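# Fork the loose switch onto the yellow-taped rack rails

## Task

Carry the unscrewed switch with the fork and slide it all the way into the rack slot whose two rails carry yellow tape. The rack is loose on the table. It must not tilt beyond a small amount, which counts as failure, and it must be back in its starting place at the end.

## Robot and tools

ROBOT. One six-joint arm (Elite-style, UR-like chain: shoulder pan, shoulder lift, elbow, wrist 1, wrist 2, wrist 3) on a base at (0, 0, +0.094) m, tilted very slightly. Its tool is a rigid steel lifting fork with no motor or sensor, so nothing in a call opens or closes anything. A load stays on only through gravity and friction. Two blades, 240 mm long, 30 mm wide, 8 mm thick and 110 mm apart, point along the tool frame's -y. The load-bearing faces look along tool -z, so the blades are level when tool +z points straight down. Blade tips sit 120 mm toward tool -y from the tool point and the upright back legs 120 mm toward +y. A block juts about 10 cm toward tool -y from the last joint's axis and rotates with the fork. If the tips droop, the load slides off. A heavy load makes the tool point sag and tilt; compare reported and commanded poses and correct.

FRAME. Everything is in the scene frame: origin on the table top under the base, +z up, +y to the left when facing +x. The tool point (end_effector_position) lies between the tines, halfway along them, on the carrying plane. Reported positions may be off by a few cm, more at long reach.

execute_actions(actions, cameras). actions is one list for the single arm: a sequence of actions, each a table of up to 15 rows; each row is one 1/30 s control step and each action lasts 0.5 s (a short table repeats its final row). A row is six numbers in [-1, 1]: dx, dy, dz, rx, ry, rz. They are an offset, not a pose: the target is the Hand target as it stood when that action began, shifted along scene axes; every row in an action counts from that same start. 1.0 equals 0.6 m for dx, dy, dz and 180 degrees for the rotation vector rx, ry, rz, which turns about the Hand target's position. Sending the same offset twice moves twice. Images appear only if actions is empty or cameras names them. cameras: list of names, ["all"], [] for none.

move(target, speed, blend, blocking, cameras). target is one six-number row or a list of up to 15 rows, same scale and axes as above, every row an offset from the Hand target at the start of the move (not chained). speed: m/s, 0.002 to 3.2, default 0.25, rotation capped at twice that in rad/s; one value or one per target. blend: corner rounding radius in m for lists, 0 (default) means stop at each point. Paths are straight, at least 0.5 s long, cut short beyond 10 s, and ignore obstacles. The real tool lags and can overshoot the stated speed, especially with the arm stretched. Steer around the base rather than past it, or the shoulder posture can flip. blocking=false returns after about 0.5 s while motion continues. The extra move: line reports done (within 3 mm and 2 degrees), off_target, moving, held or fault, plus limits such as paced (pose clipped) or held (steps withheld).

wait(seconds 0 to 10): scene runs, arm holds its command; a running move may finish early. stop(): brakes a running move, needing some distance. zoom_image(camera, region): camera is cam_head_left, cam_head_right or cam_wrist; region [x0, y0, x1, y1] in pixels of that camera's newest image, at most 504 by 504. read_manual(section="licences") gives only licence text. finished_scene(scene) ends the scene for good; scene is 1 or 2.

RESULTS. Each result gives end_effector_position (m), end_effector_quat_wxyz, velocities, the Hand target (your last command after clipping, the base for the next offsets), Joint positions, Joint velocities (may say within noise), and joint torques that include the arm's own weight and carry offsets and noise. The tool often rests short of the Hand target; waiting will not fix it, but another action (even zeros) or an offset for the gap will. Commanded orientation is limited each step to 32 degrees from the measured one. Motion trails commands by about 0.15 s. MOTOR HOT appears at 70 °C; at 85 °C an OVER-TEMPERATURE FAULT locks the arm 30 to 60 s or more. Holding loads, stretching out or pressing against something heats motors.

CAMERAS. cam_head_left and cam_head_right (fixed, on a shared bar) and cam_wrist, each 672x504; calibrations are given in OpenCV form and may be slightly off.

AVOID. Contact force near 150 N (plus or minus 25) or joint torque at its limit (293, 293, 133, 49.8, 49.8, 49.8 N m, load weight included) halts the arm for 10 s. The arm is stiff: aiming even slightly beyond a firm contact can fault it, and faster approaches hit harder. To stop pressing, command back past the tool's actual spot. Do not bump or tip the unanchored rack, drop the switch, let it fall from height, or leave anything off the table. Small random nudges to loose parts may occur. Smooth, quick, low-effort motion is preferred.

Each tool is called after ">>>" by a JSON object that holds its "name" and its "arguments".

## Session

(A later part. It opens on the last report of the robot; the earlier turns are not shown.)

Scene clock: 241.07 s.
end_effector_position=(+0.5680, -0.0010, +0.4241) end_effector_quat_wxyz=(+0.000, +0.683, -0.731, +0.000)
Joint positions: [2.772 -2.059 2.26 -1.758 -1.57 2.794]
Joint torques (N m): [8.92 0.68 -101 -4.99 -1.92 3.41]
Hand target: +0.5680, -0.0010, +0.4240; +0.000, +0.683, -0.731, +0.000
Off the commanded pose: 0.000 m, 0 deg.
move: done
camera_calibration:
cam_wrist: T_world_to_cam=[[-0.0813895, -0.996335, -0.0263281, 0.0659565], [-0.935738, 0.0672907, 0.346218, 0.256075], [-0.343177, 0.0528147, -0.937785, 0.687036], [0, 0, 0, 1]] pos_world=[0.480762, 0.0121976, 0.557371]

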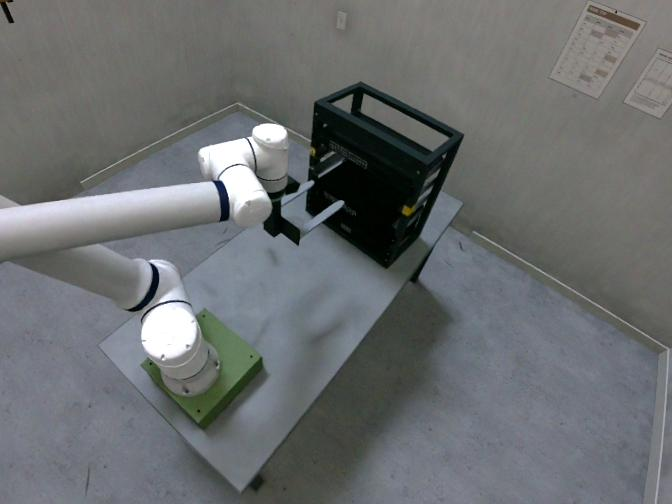

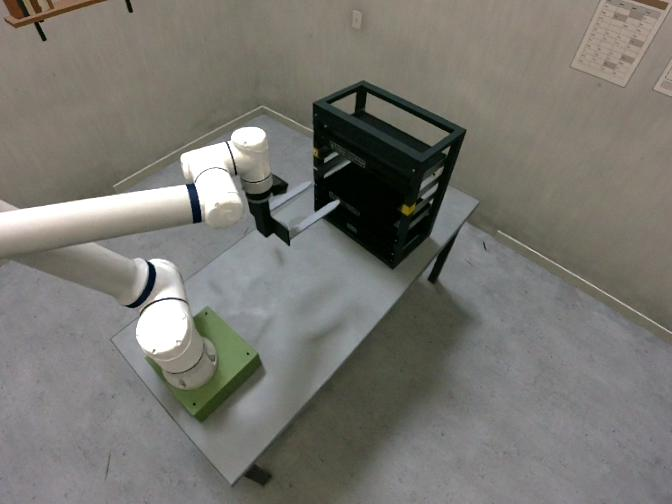

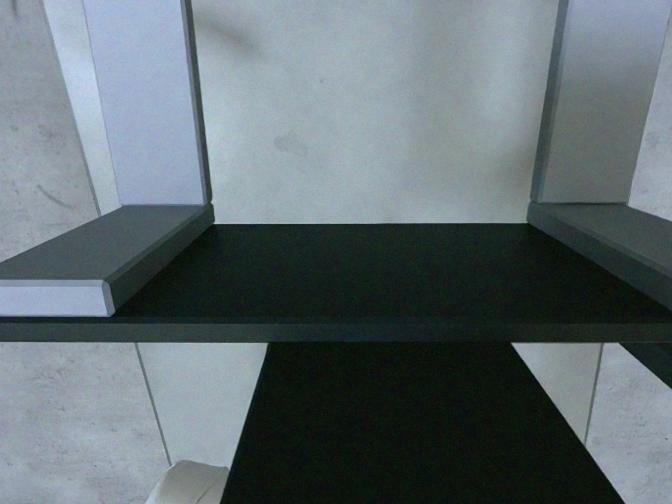

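>>> {"name": "move", "arguments": {"target": [0.266,-0.0181,-0.003,0,0,0], "speed": 0.25, "cameras": ["all"]}}

>>> {"name": "zoom_image", "arguments": {"camera": "cam_head_left", "region": [310, 100, 430, 230]}}

>>> {"name": "zoom_image", "arguments": {"camera": "cam_head_right", "region": [310, 100, 430, 230]}}

Scene clock: 272.60 s.
end_effector_position=(+0.7274, -0.0118, +0.4222) end_effector_quat_wxyz=(+0.000, +0.683, -0.731, +0.000)
Joint positions: [2.871 -1.734 2.058 -1.88 -1.569 2.893]
Joint torques (N m): [9.81 -32.09 -97.98 -10.28 -2.07 3.3]
Hand target: +0.7276, -0.0118, +0.4222; +0.000, +0.683, -0.731, +0.000
Off the commanded pose: 0.000 m, 0 deg.
move: done
camera_calibration:
cam_wrist: T_world_to_cam=[[-0.0814045, -0.996334, -0.0262998, 0.068116], [-0.935628, 0.0672978, 0.346514, 0.406347], [-0.343473, 0.0528145, -0.937676, 0.740751], [0, 0, 0, 1]] pos_world=[0.640162, 0.00139764, 0.555571]

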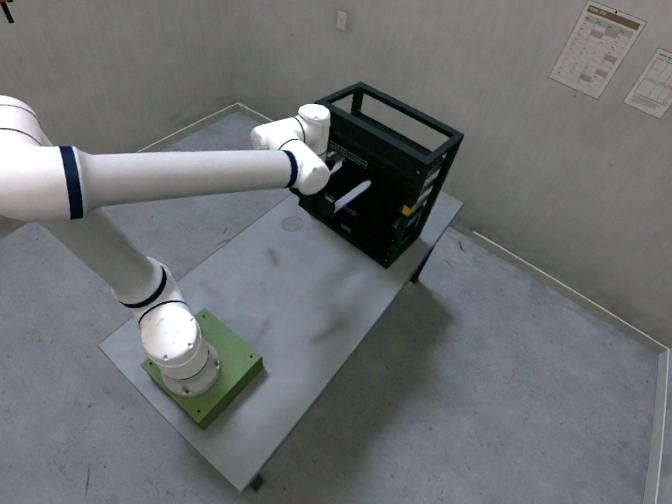

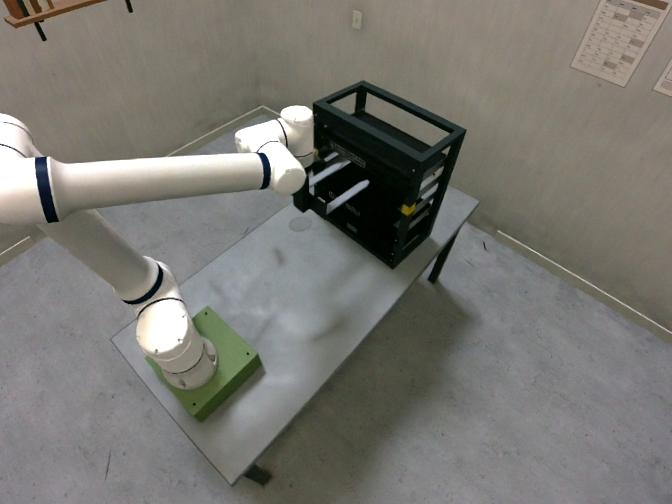

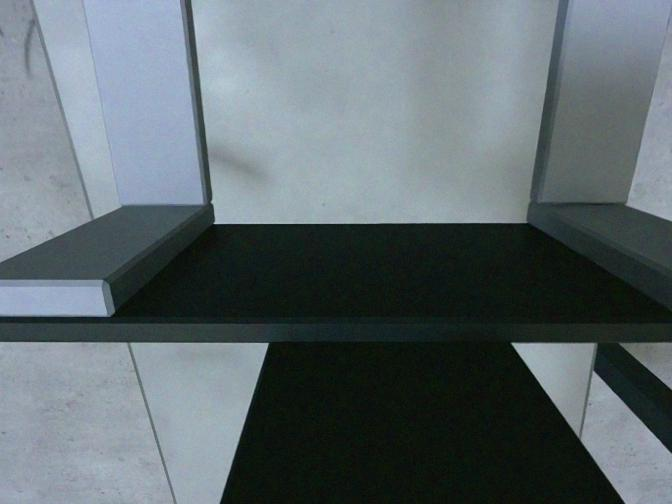

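Scaled by 3.877.

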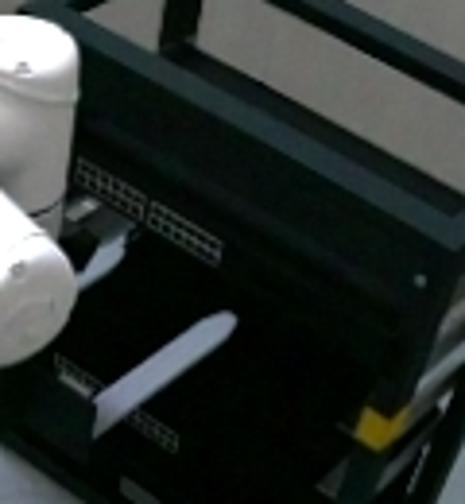

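Scaled by 3.877.

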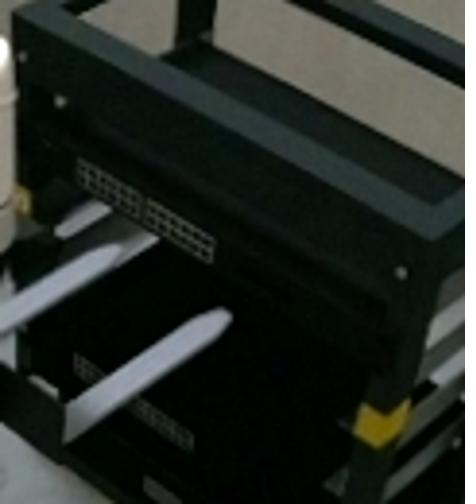

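>>> {"name": "move", "arguments": {"target": [0.2743,-0.0187,0.008,0,0,0], "speed": 0.12, "cameras": ["all"]}}

>>> {"name": "zoom_image", "arguments": {"camera": "cam_head_left", "region": [290, 90, 410, 220]}}

>>> {"name": "zoom_image", "arguments": {"camera": "cam_head_right", "region": [290, 90, 410, 220]}}

Scene clock: 291.73 s.
end_effector_position=(+0.8920, -0.0230, +0.4270) end_effector_quat_wxyz=(+0.000, +0.683, -0.731, +0.000)
Joint positions: [2.927 -1.454 1.781 -1.883 -1.568 2.949]
Joint torques (N m): [9.84 -59.19 -98.81 -5.03 -0.58 3.27]
Hand target: +0.8922, -0.0230, +0.4270; +0.000, +0.683, -0.731, +0.000
Off the commanded pose: 0.000 m, 0 deg.
move: done
camera_calibration:
cam_wrist: T_world_to_cam=[[-0.0814045, -0.996334, -0.0262998, 0.0703828], [-0.935628, 0.0672978, 0.346514, 0.559448], [-0.343473, 0.0528145, -0.937676, 0.802384], [0, 0, 0, 1]] pos_world=[0.804762, -0.00990236, 0.560371]

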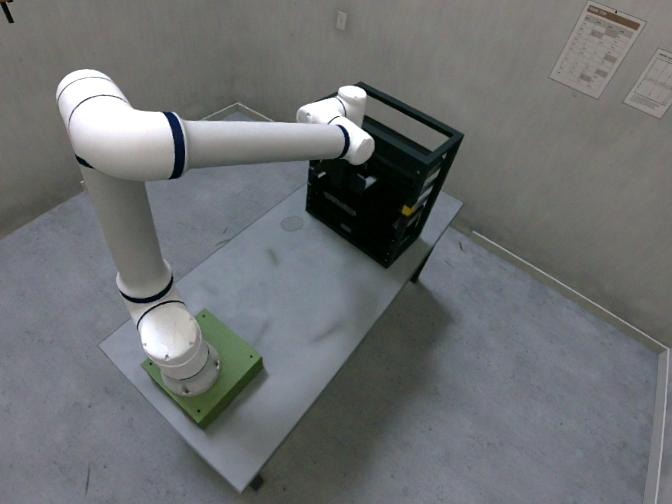

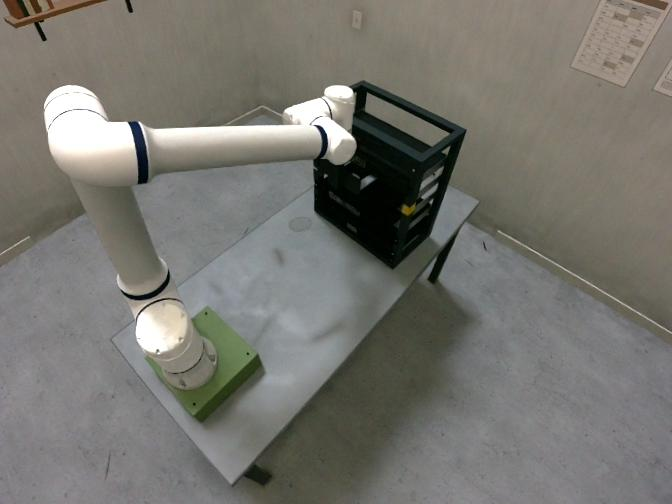

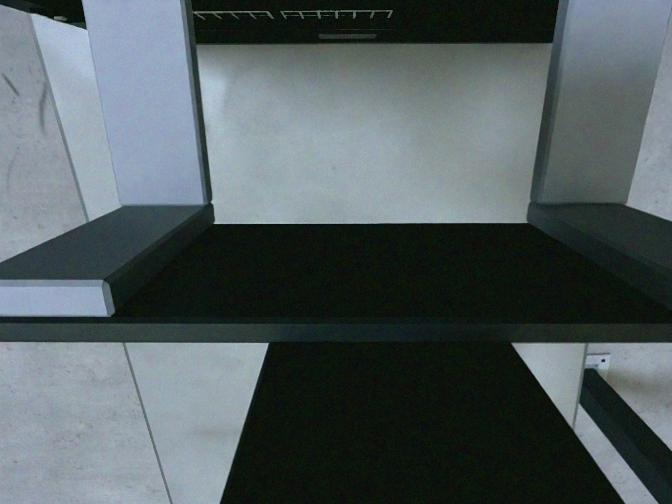

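Scaled by 3.877.

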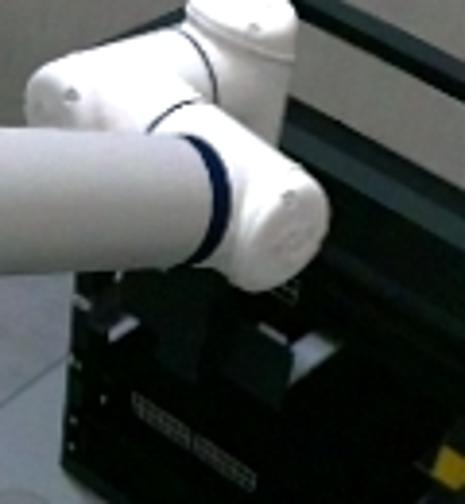

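Scaled by 3.877.

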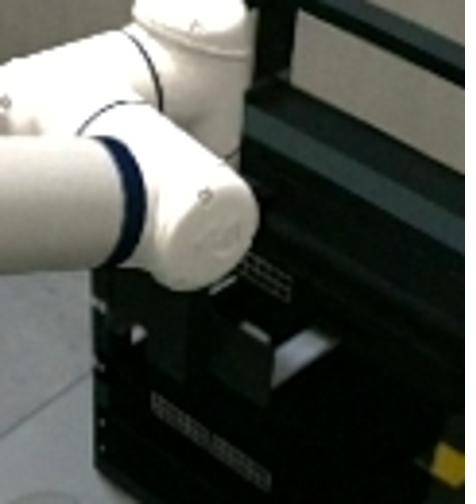

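>>> {"name": "zoom_image", "arguments": {"camera": "cam_wrist", "region": [180, 0, 580, 80]}}

Scaled by 1.260.

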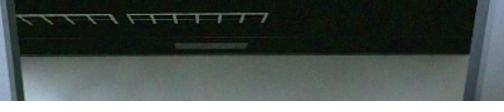

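>>> {"name": "move", "arguments": {"target": [0,0,0.0283,0,0,0], "speed": 0.02}}

Scene clock: 301.13 s.
end_effector_position=(+0.8921, -0.0230, +0.4437) end_effector_quat_wxyz=(+0.000, +0.683, -0.731, +0.000)
Joint positions: [2.927 -1.462 1.759 -1.853 -1.568 2.949]
Joint torques (N m): [-13.11 -123.4 -143.71 -19.73 0.92 -1.35]
Hand target: +0.8922, -0.0230, +0.4440; +0.000, +0.683, -0.731, +0.000
Off the commanded pose: 0.000 m, 0 deg.
move: done

>>> {"name": "move", "arguments": {"target": [0,0,0.007,0,0,0], "speed": 0.02}}

Scene clock: 303.40 s.
end_effector_position=(+0.8922, -0.0230, +0.4480) end_effector_quat_wxyz=(+0.000, +0.683, -0.731, +0.000)
Joint positions: [2.927 -1.464 1.753 -1.846 -1.568 2.949]
Joint torques (N m): [-16.57 -124.57 -145.15 -19.22 2.8 -1.64]
Hand target: +0.8922, -0.0230, +0.4482; +0.000, +0.683, -0.731, +0.000
Off the commanded pose: 0.000 m, 0 deg.
move: done

>>> {"name": "move", "arguments": {"target": [0,0,0.007,0,0,0], "speed": 0.02}}

>>> {"name": "move", "arguments": {"target": [0,0,0.007,0,0,0], "speed": 0.02, "cameras": ["all"]}}

>>> {"name": "zoom_image", "arguments": {"camera": "cam_head_left", "region": [290, 90, 410, 220]}}

>>> {"name": "zoom_image", "arguments": {"camera": "cam_head_right", "region": [290, 90, 410, 220]}}

Scene clock: 308.00 s.
end_effector_position=(+0.8922, -0.0230, +0.4522) end_effector_quat_wxyz=(+0.000, +0.683, -0.731, +0.000)
Joint positions: [2.927 -1.466 1.748 -1.838 -1.568 2.949]
Joint torques (N m): [-19.75 -123.56 -144.05 -19.35 2.61 -2.05]
Hand target: +0.8922, -0.0230, +0.4524; +0.000, +0.683, -0.731, +0.000
Off the commanded pose: 0.000 m, 0 deg.
move: done

Scene clock: 308.70 s.
end_effector_position=(+0.8922, -0.0230, +0.4564) end_effector_quat_wxyz=(+0.000, +0.683, -0.731, +0.000)
Joint positions: [2.927 -1.468 1.742 -1.831 -1.568 2.949]
Joint torques (N m): [-21.06 -123.26 -142.84 -19.41 2.32 -2.07]
Hand target: +0.8922, -0.0230, +0.4566; +0.000, +0.683, -0.731, +0.000
Off the commanded pose: 0.000 m, 0 deg.
move: done
camera_calibration:
cam_wrist: T_world_to_cam=[[-0.0814044, -0.996334, -0.0262916, 0.0711675], [-0.935595, 0.0672955, 0.346602, 0.54937], [-0.343562, 0.0528132, -0.937644, 0.830072], [0, 0, 0, 1]] pos_world=[0.804963, -0.00990235, 0.589771]

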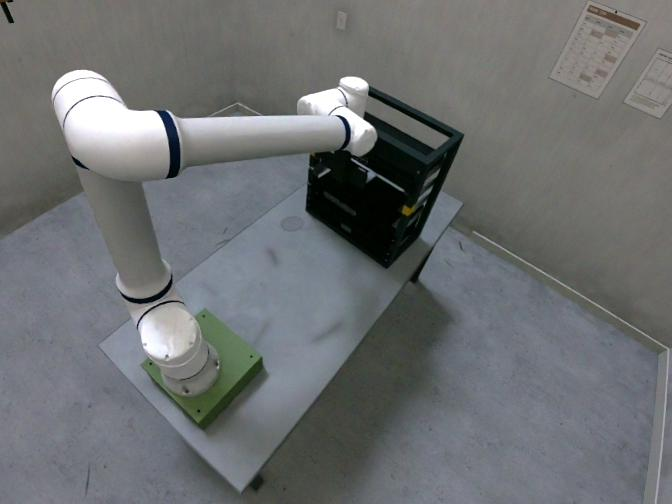

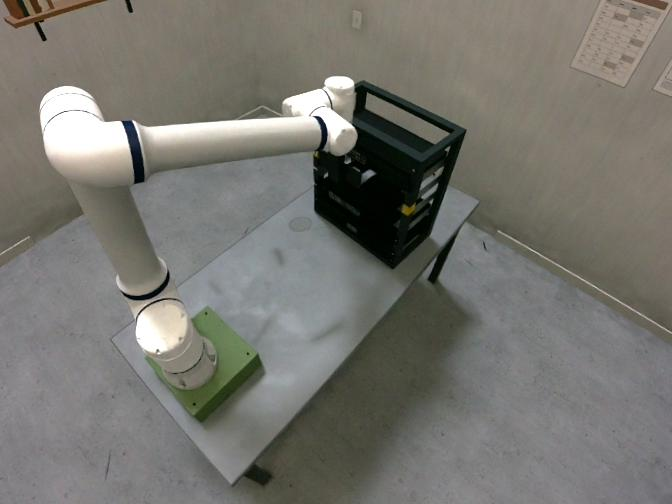

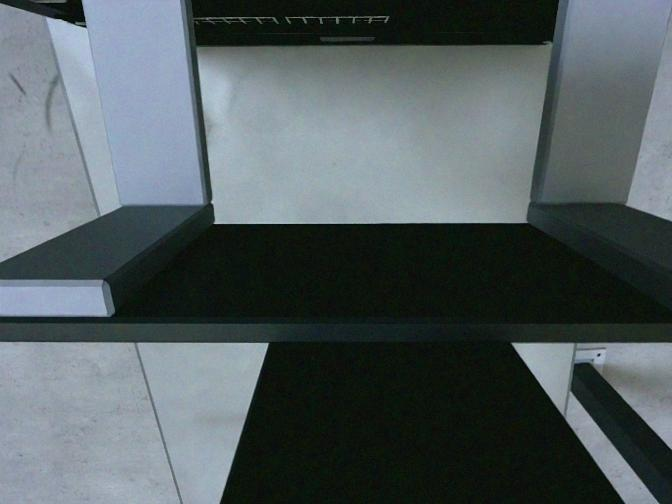

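Scaled by 3.877.

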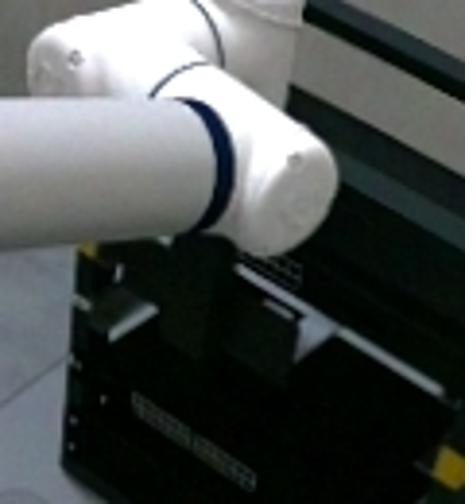

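Scaled by 3.877.

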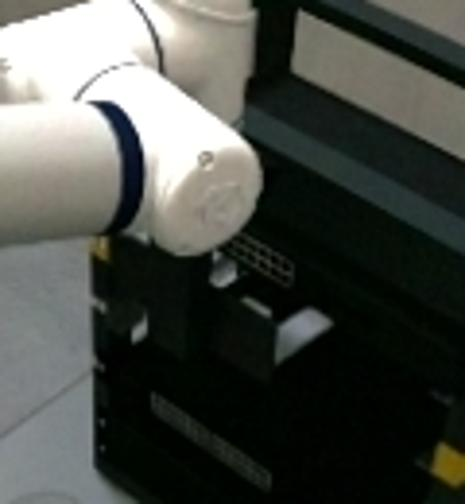

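>>> {"name": "zoom_image", "arguments": {"camera": "cam_head_left", "region": [340, 140, 420, 220]}}

>>> {"name": "zoom_image", "arguments": {"camera": "cam_head_right", "region": [340, 140, 420, 220]}}

Scaled by 6.300.

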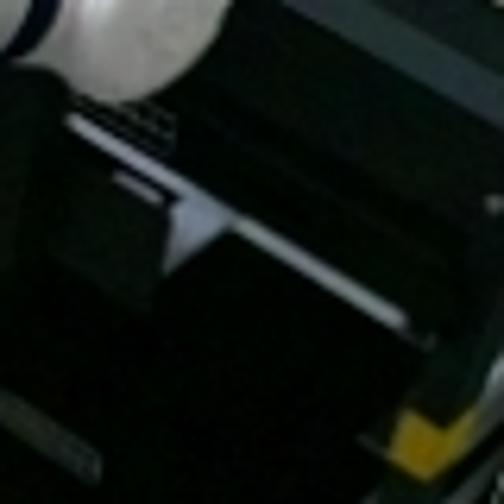

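Scaled by 6.300.

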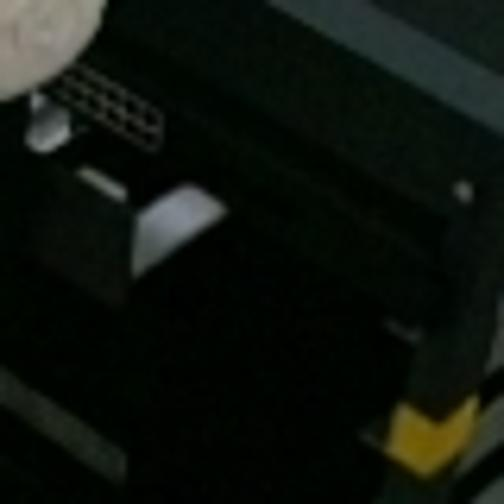

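>>> {"name": "move", "arguments": {"target": [0,0,-0.0258,0,0,0], "speed": 0.03, "cameras": ["all"]}}

>>> {"name": "zoom_image", "arguments": {"camera": "cam_head_left", "region": [340, 140, 420, 220]}}

>>> {"name": "zoom_image", "arguments": {"camera": "cam_head_right", "region": [340, 140, 420, 220]}}

Scene clock: 320.97 s.
end_effector_position=(+0.8923, -0.0231, +0.4415) end_effector_quat_wxyz=(+0.000, +0.683, -0.731, +0.000)
Joint positions: [2.927 -1.461 1.762 -1.858 -1.568 2.949]
Joint torques (N m): [-1.11 -84.68 -105.43 -19.45 1.55 2.37]
Hand target: +0.8922, -0.0230, +0.4411; +0.000, +0.683, -0.731, +0.000
Off the commanded pose: 0.000 m, 0 deg.
move: done
camera_calibration:
cam_wrist: T_world_to_cam=[[-0.0813562, -0.99634, -0.0262343, 0.0707122], [-0.93574, 0.067292, 0.346211, 0.554968], [-0.343179, 0.0527149, -0.93779, 0.815911], [0, 0, 0, 1]] pos_world=[0.805062, -0.0099022, 0.574871]

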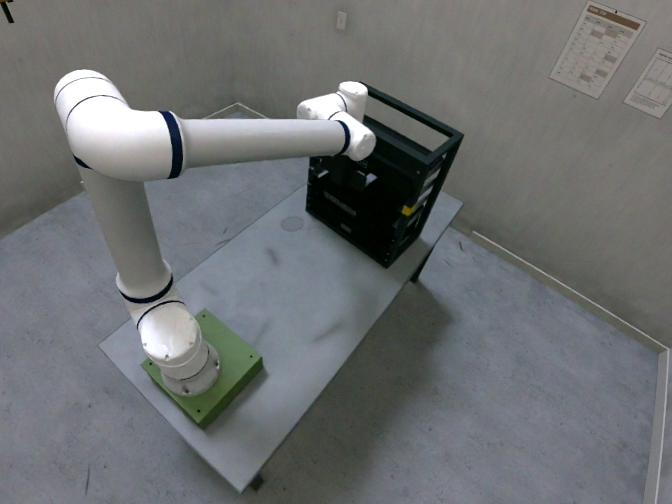

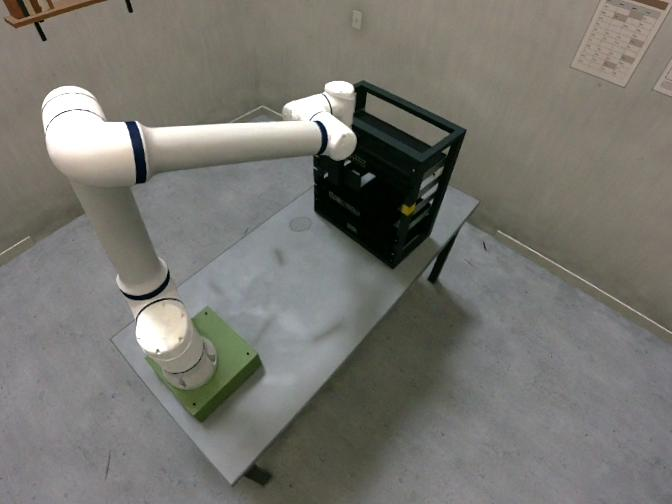

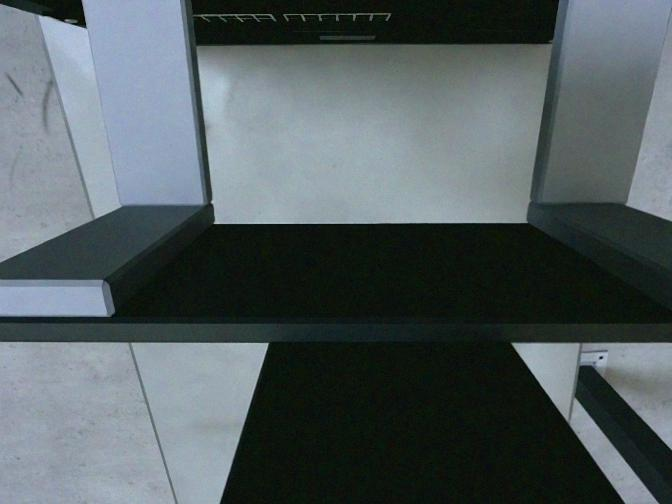

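Scaled by 6.300.

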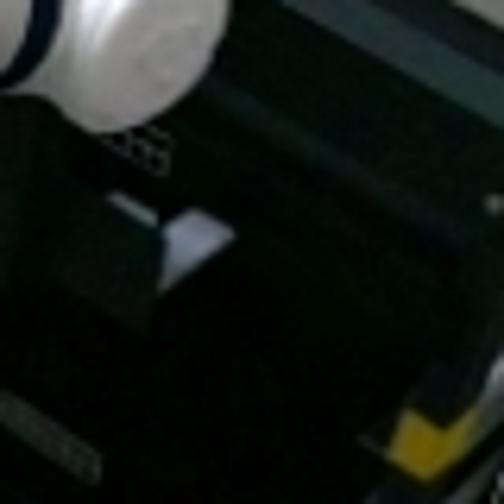

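Scaled by 6.300.

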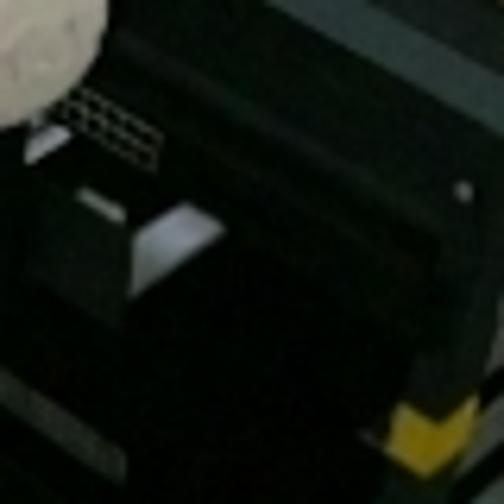

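>>> {"name": "move", "arguments": {"target": [-0.1163,0.0086,0.003,0,0,0], "speed": 0.05, "cameras": ["all"]}}

>>> {"name": "zoom_image", "arguments": {"camera": "cam_head_left", "region": [310, 140, 430, 220]}}

>>> {"name": "zoom_image", "arguments": {"camera": "cam_head_right", "region": [310, 140, 430, 220]}}

Scene clock: 327.13 s.
end_effector_position=(+0.8226, -0.0179, +0.4429) end_effector_quat_wxyz=(+0.000, +0.683, -0.731, +0.000)
Joint positions: [2.907 -1.577 1.881 -1.86 -1.568 2.929]
Joint torques (N m): [-21.83 -106.61 -108.27 -15.9 0.06 -2.11]
Hand target: +0.8224, -0.0179, +0.4429; +0.000, +0.683, -0.731, +0.000
Off the commanded pose: 0.000 m, 0 deg.
move: done
camera_calibration:
cam_wrist: T_world_to_cam=[[-0.0814044, -0.996334, -0.0262916, 0.0703359], [-0.935595, 0.0672955, 0.346602, 0.488675], [-0.343562, 0.0528132, -0.937644, 0.793262], [0, 0, 0, 1]] pos_world=[0.735463, -0.00470235, 0.576271]

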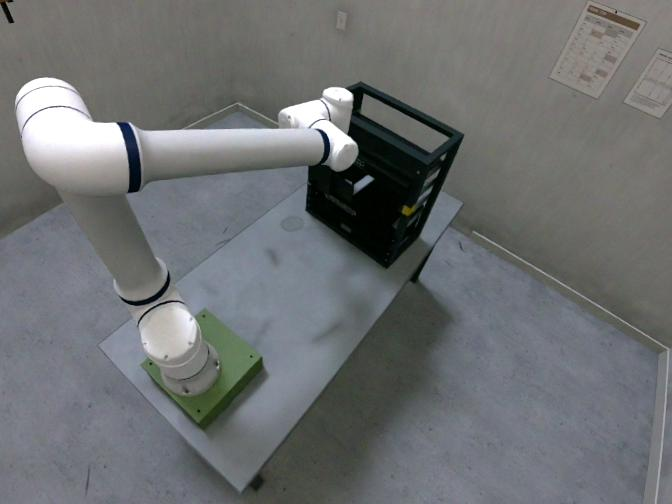

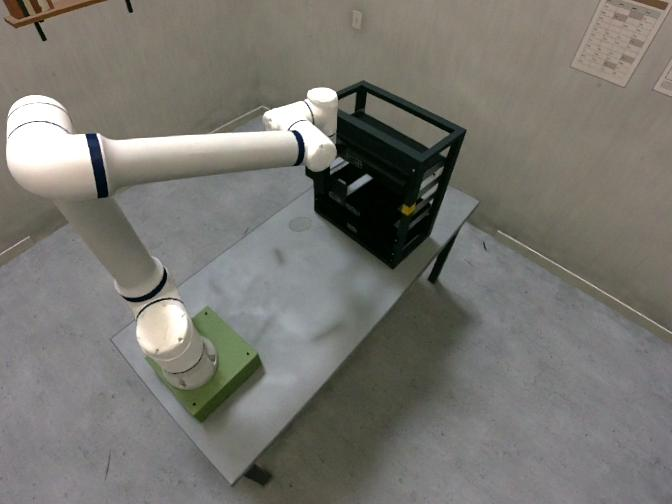

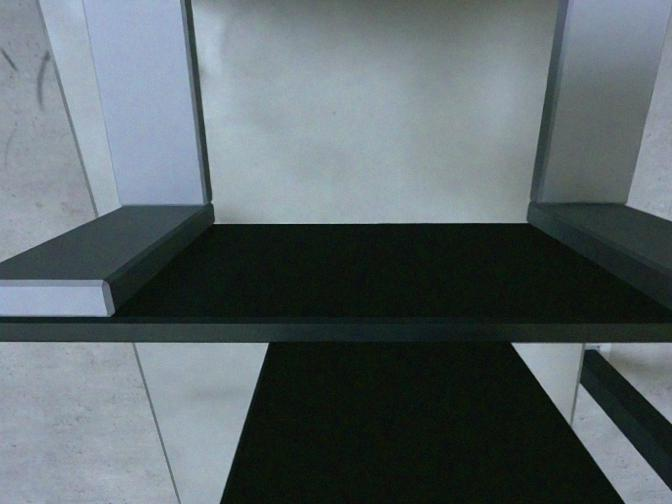

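Scaled by 4.200.

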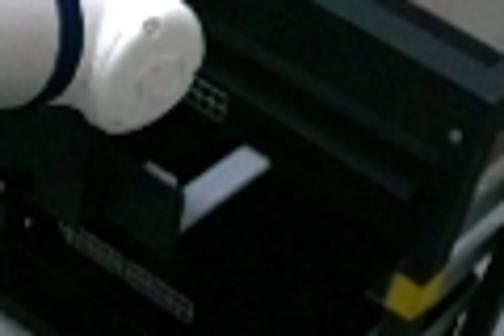

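Scaled by 4.200.

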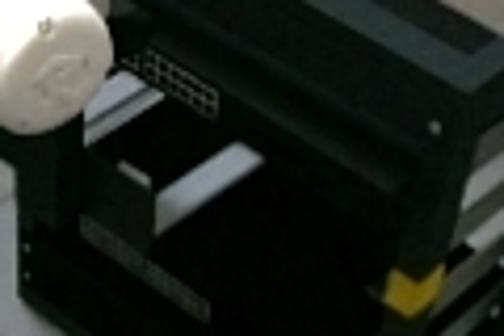

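>>> {"name": "move", "arguments": {"target": [[0,0,-0.025,0,0,0],[0.133,-0.0098,-0.025,0,0,0]], "speed": [0.03,0.1], "cameras": ["all"]}}

>>> {"name": "zoom_image", "arguments": {"camera": "cam_head_right", "region": [310, 140, 430, 220]}}

>>> {"name": "zoom_image", "arguments": {"camera": "cam_head_left", "region": [310, 140, 430, 220]}}

Scene clock: 351.37 s.
end_effector_position=(+0.9020, -0.0237, +0.4279) end_effector_quat_wxyz=(+0.000, +0.683, -0.731, +0.000)
Joint positions: [2.93 -1.438 1.761 -1.879 -1.568 2.952]
Joint torques (N m): [9.25 -62.34 -98.54 -5.3 -0.14 3.36]
Hand target: +0.9022, -0.0238, +0.4279; +0.000, +0.683, -0.731, +0.000
Off the commanded pose: 0.000 m, 0 deg.
move: done
camera_calibration:
cam_wrist: T_world_to_cam=[[-0.0814045, -0.996334, -0.0262998, 0.0705313], [-0.935628, 0.0672978, 0.346514, 0.568633], [-0.343473, 0.0528145, -0.937676, 0.806734], [0, 0, 0, 1]] pos_world=[0.814862, -0.0106024, 0.561271]

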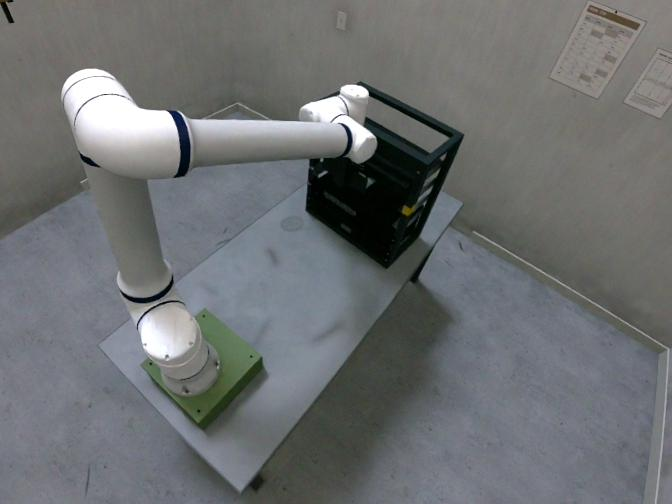

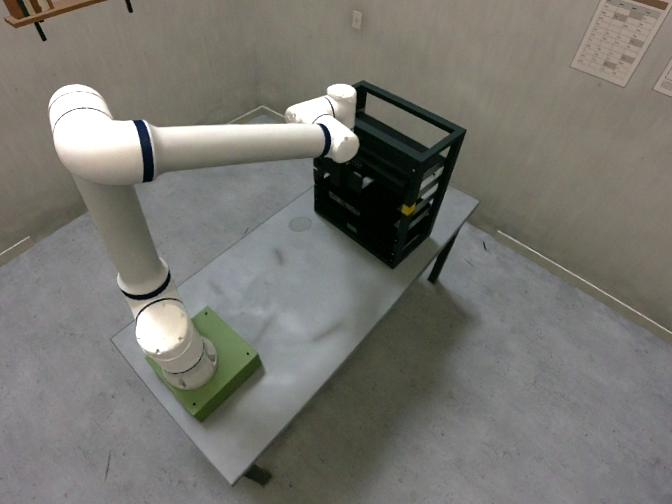

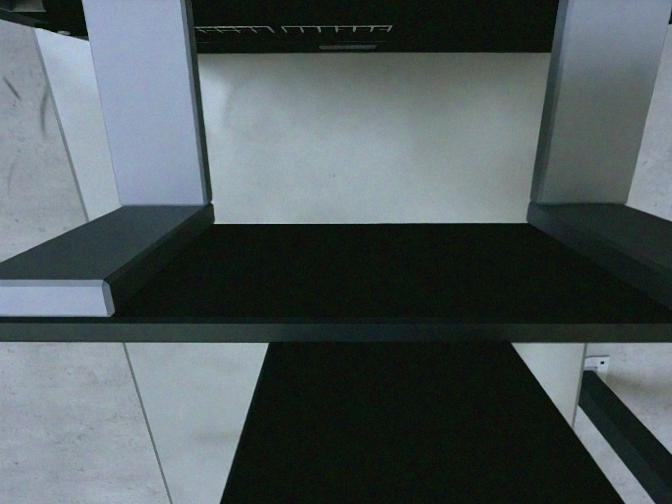

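Scaled by 4.200.

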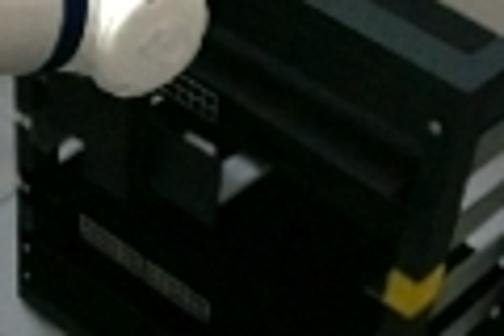

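Scaled by 4.200.

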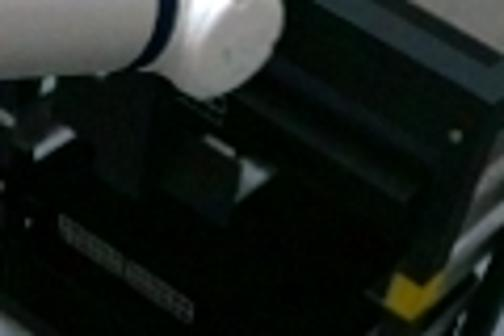

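>>> {"name": "move", "arguments": {"target": [0,0,0.0285,0,0,0], "speed": 0.03, "cameras": ["cam_head_left","cam_head_right"]}}

>>> {"name": "zoom_image", "arguments": {"camera": "cam_head_right", "region": [330, 140, 420, 200]}}

>>> {"name": "zoom_image", "arguments": {"camera": "cam_head_left", "region": [330, 140, 420, 200]}}

Scene clock: 356.50 s.
end_effector_position=(+0.9022, -0.0237, +0.4448) end_effector_quat_wxyz=(+0.000, +0.683, -0.731, +0.000)
Joint positions: [2.93 -1.446 1.739 -1.849 -1.568 2.952]
Joint torques (N m): [-12.43 -125.7 -144.26 -18.71 1.85 -1.39]
Hand target: +0.9022, -0.0238, +0.4450; +0.000, +0.683, -0.731, +0.000
Off the commanded pose: 0.000 m, 0 deg.
move: done
Images, in order (width x height): cam_head_left 672x504, cam_head_right 672x504.

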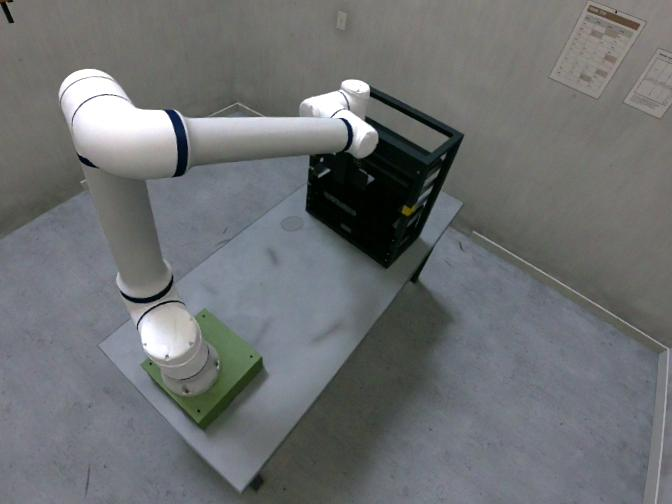

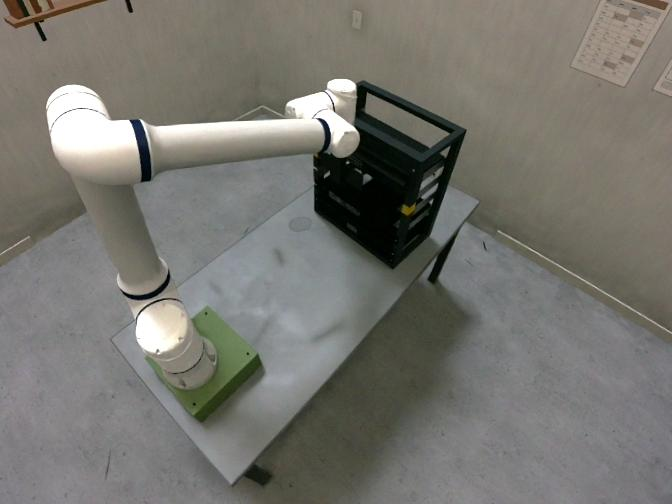

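Scaled by 5.600.

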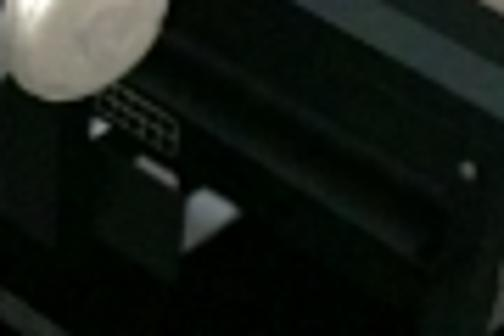

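Scaled by 5.600.

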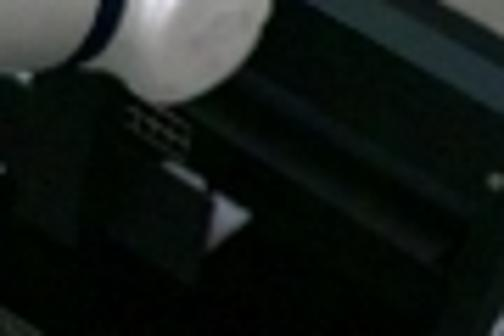

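>>> {"name": "move", "arguments": {"target": [-0.0998,0.0074,0.0,0,0,0], "speed": 0.05, "cameras": ["cam_head_left","cam_head_right"]}}

>>> {"name": "zoom_image", "arguments": {"camera": "cam_head_right", "region": [310, 140, 430, 220]}}

>>> {"name": "zoom_image", "arguments": {"camera": "cam_head_left", "region": [310, 140, 430, 220]}}

Scene clock: 361.07 s.
end_effector_position=(+0.8425, -0.0193, +0.4450) end_effector_quat_wxyz=(+0.000, +0.683, -0.731, +0.000)
Joint positions: [2.913 -1.545 1.844 -1.856 -1.568 2.935]
Joint torques (N m): [-22.31 -112.13 -117.47 -23.28 0.61 -2.06]
Hand target: +0.8423, -0.0193, +0.4450; +0.000, +0.683, -0.731, +0.000
Off the commanded pose: 0.000 m, 0 deg.
move: done
Images, in order (width x height): cam_head_left 672x504, cam_head_right 672x504.

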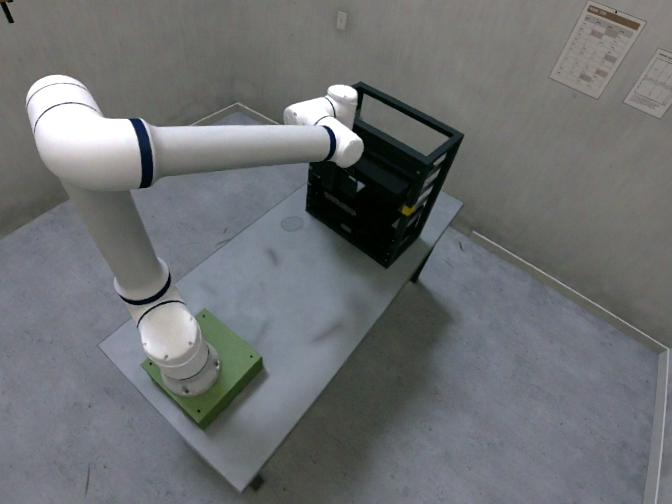

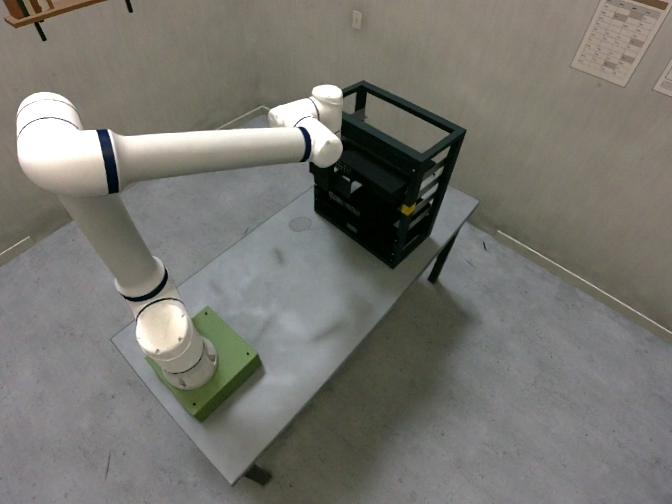

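Scaled by 4.200.

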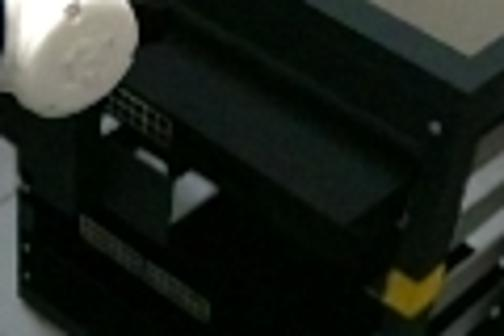

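Scaled by 4.200.

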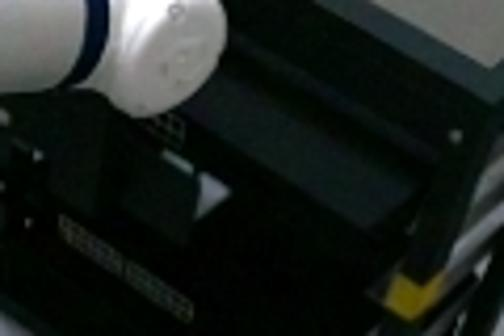

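>>> {"name": "move", "arguments": {"target": [[0,0,-0.0283,0,0,0],[0.083,-0.0062,-0.0283,0,0,0]], "speed": [0.03,0.06], "cameras": ["cam_head_left","cam_head_right","cam_wrist"]}}

>>> {"name": "zoom_image", "arguments": {"camera": "cam_head_right", "region": [310, 140, 430, 220]}}

>>> {"name": "zoom_image", "arguments": {"camera": "cam_head_left", "region": [310, 140, 430, 220]}}

Scene clock: 368.43 s.
end_effector_position=(+0.8919, -0.0230, +0.4281) end_effector_quat_wxyz=(+0.000, +0.683, -0.731, +0.000)
Joint positions: [2.927 -1.455 1.779 -1.881 -1.568 2.949]
Joint torques (N m): [8.81 -60.43 -98.22 -4.99 1.68 3.41]
Hand target: +0.8921, -0.0230, +0.4281; +0.000, +0.683, -0.731, +0.000
Off the commanded pose: 0.000 m, 0 deg.
move: done
camera_calibration:
cam_wrist: T_world_to_cam=[[-0.0814045, -0.996334, -0.0262998, 0.0704091], [-0.935628, 0.0672978, 0.346514, 0.559102], [-0.343473, 0.0528145, -0.937676, 0.803322], [0, 0, 0, 1]] pos_world=[0.804762, -0.00990236, 0.561371]

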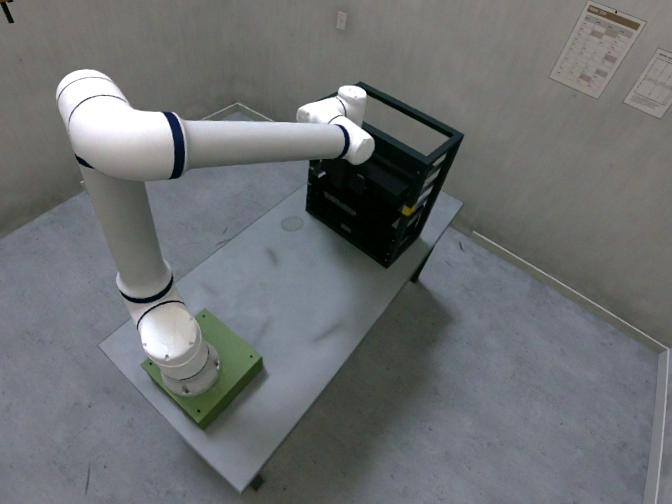

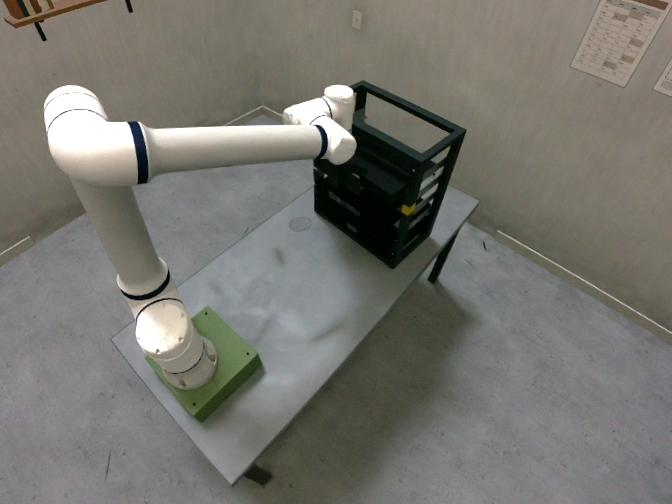

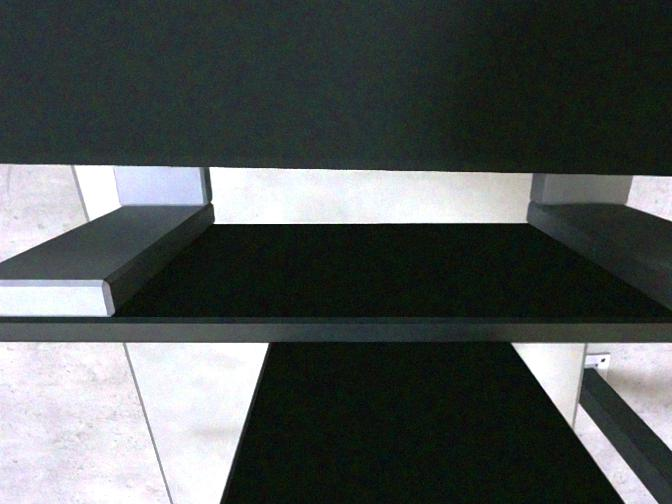

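Scaled by 4.200.

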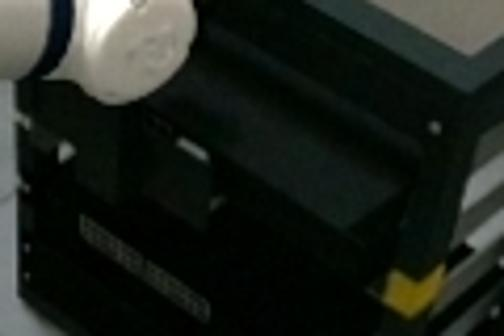

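Scaled by 4.200.

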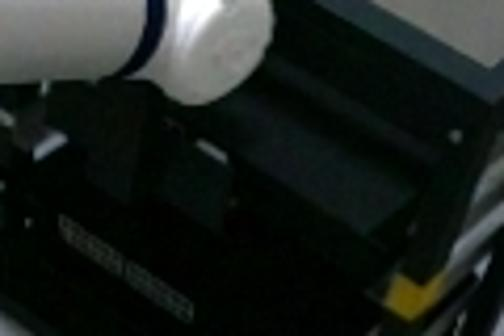

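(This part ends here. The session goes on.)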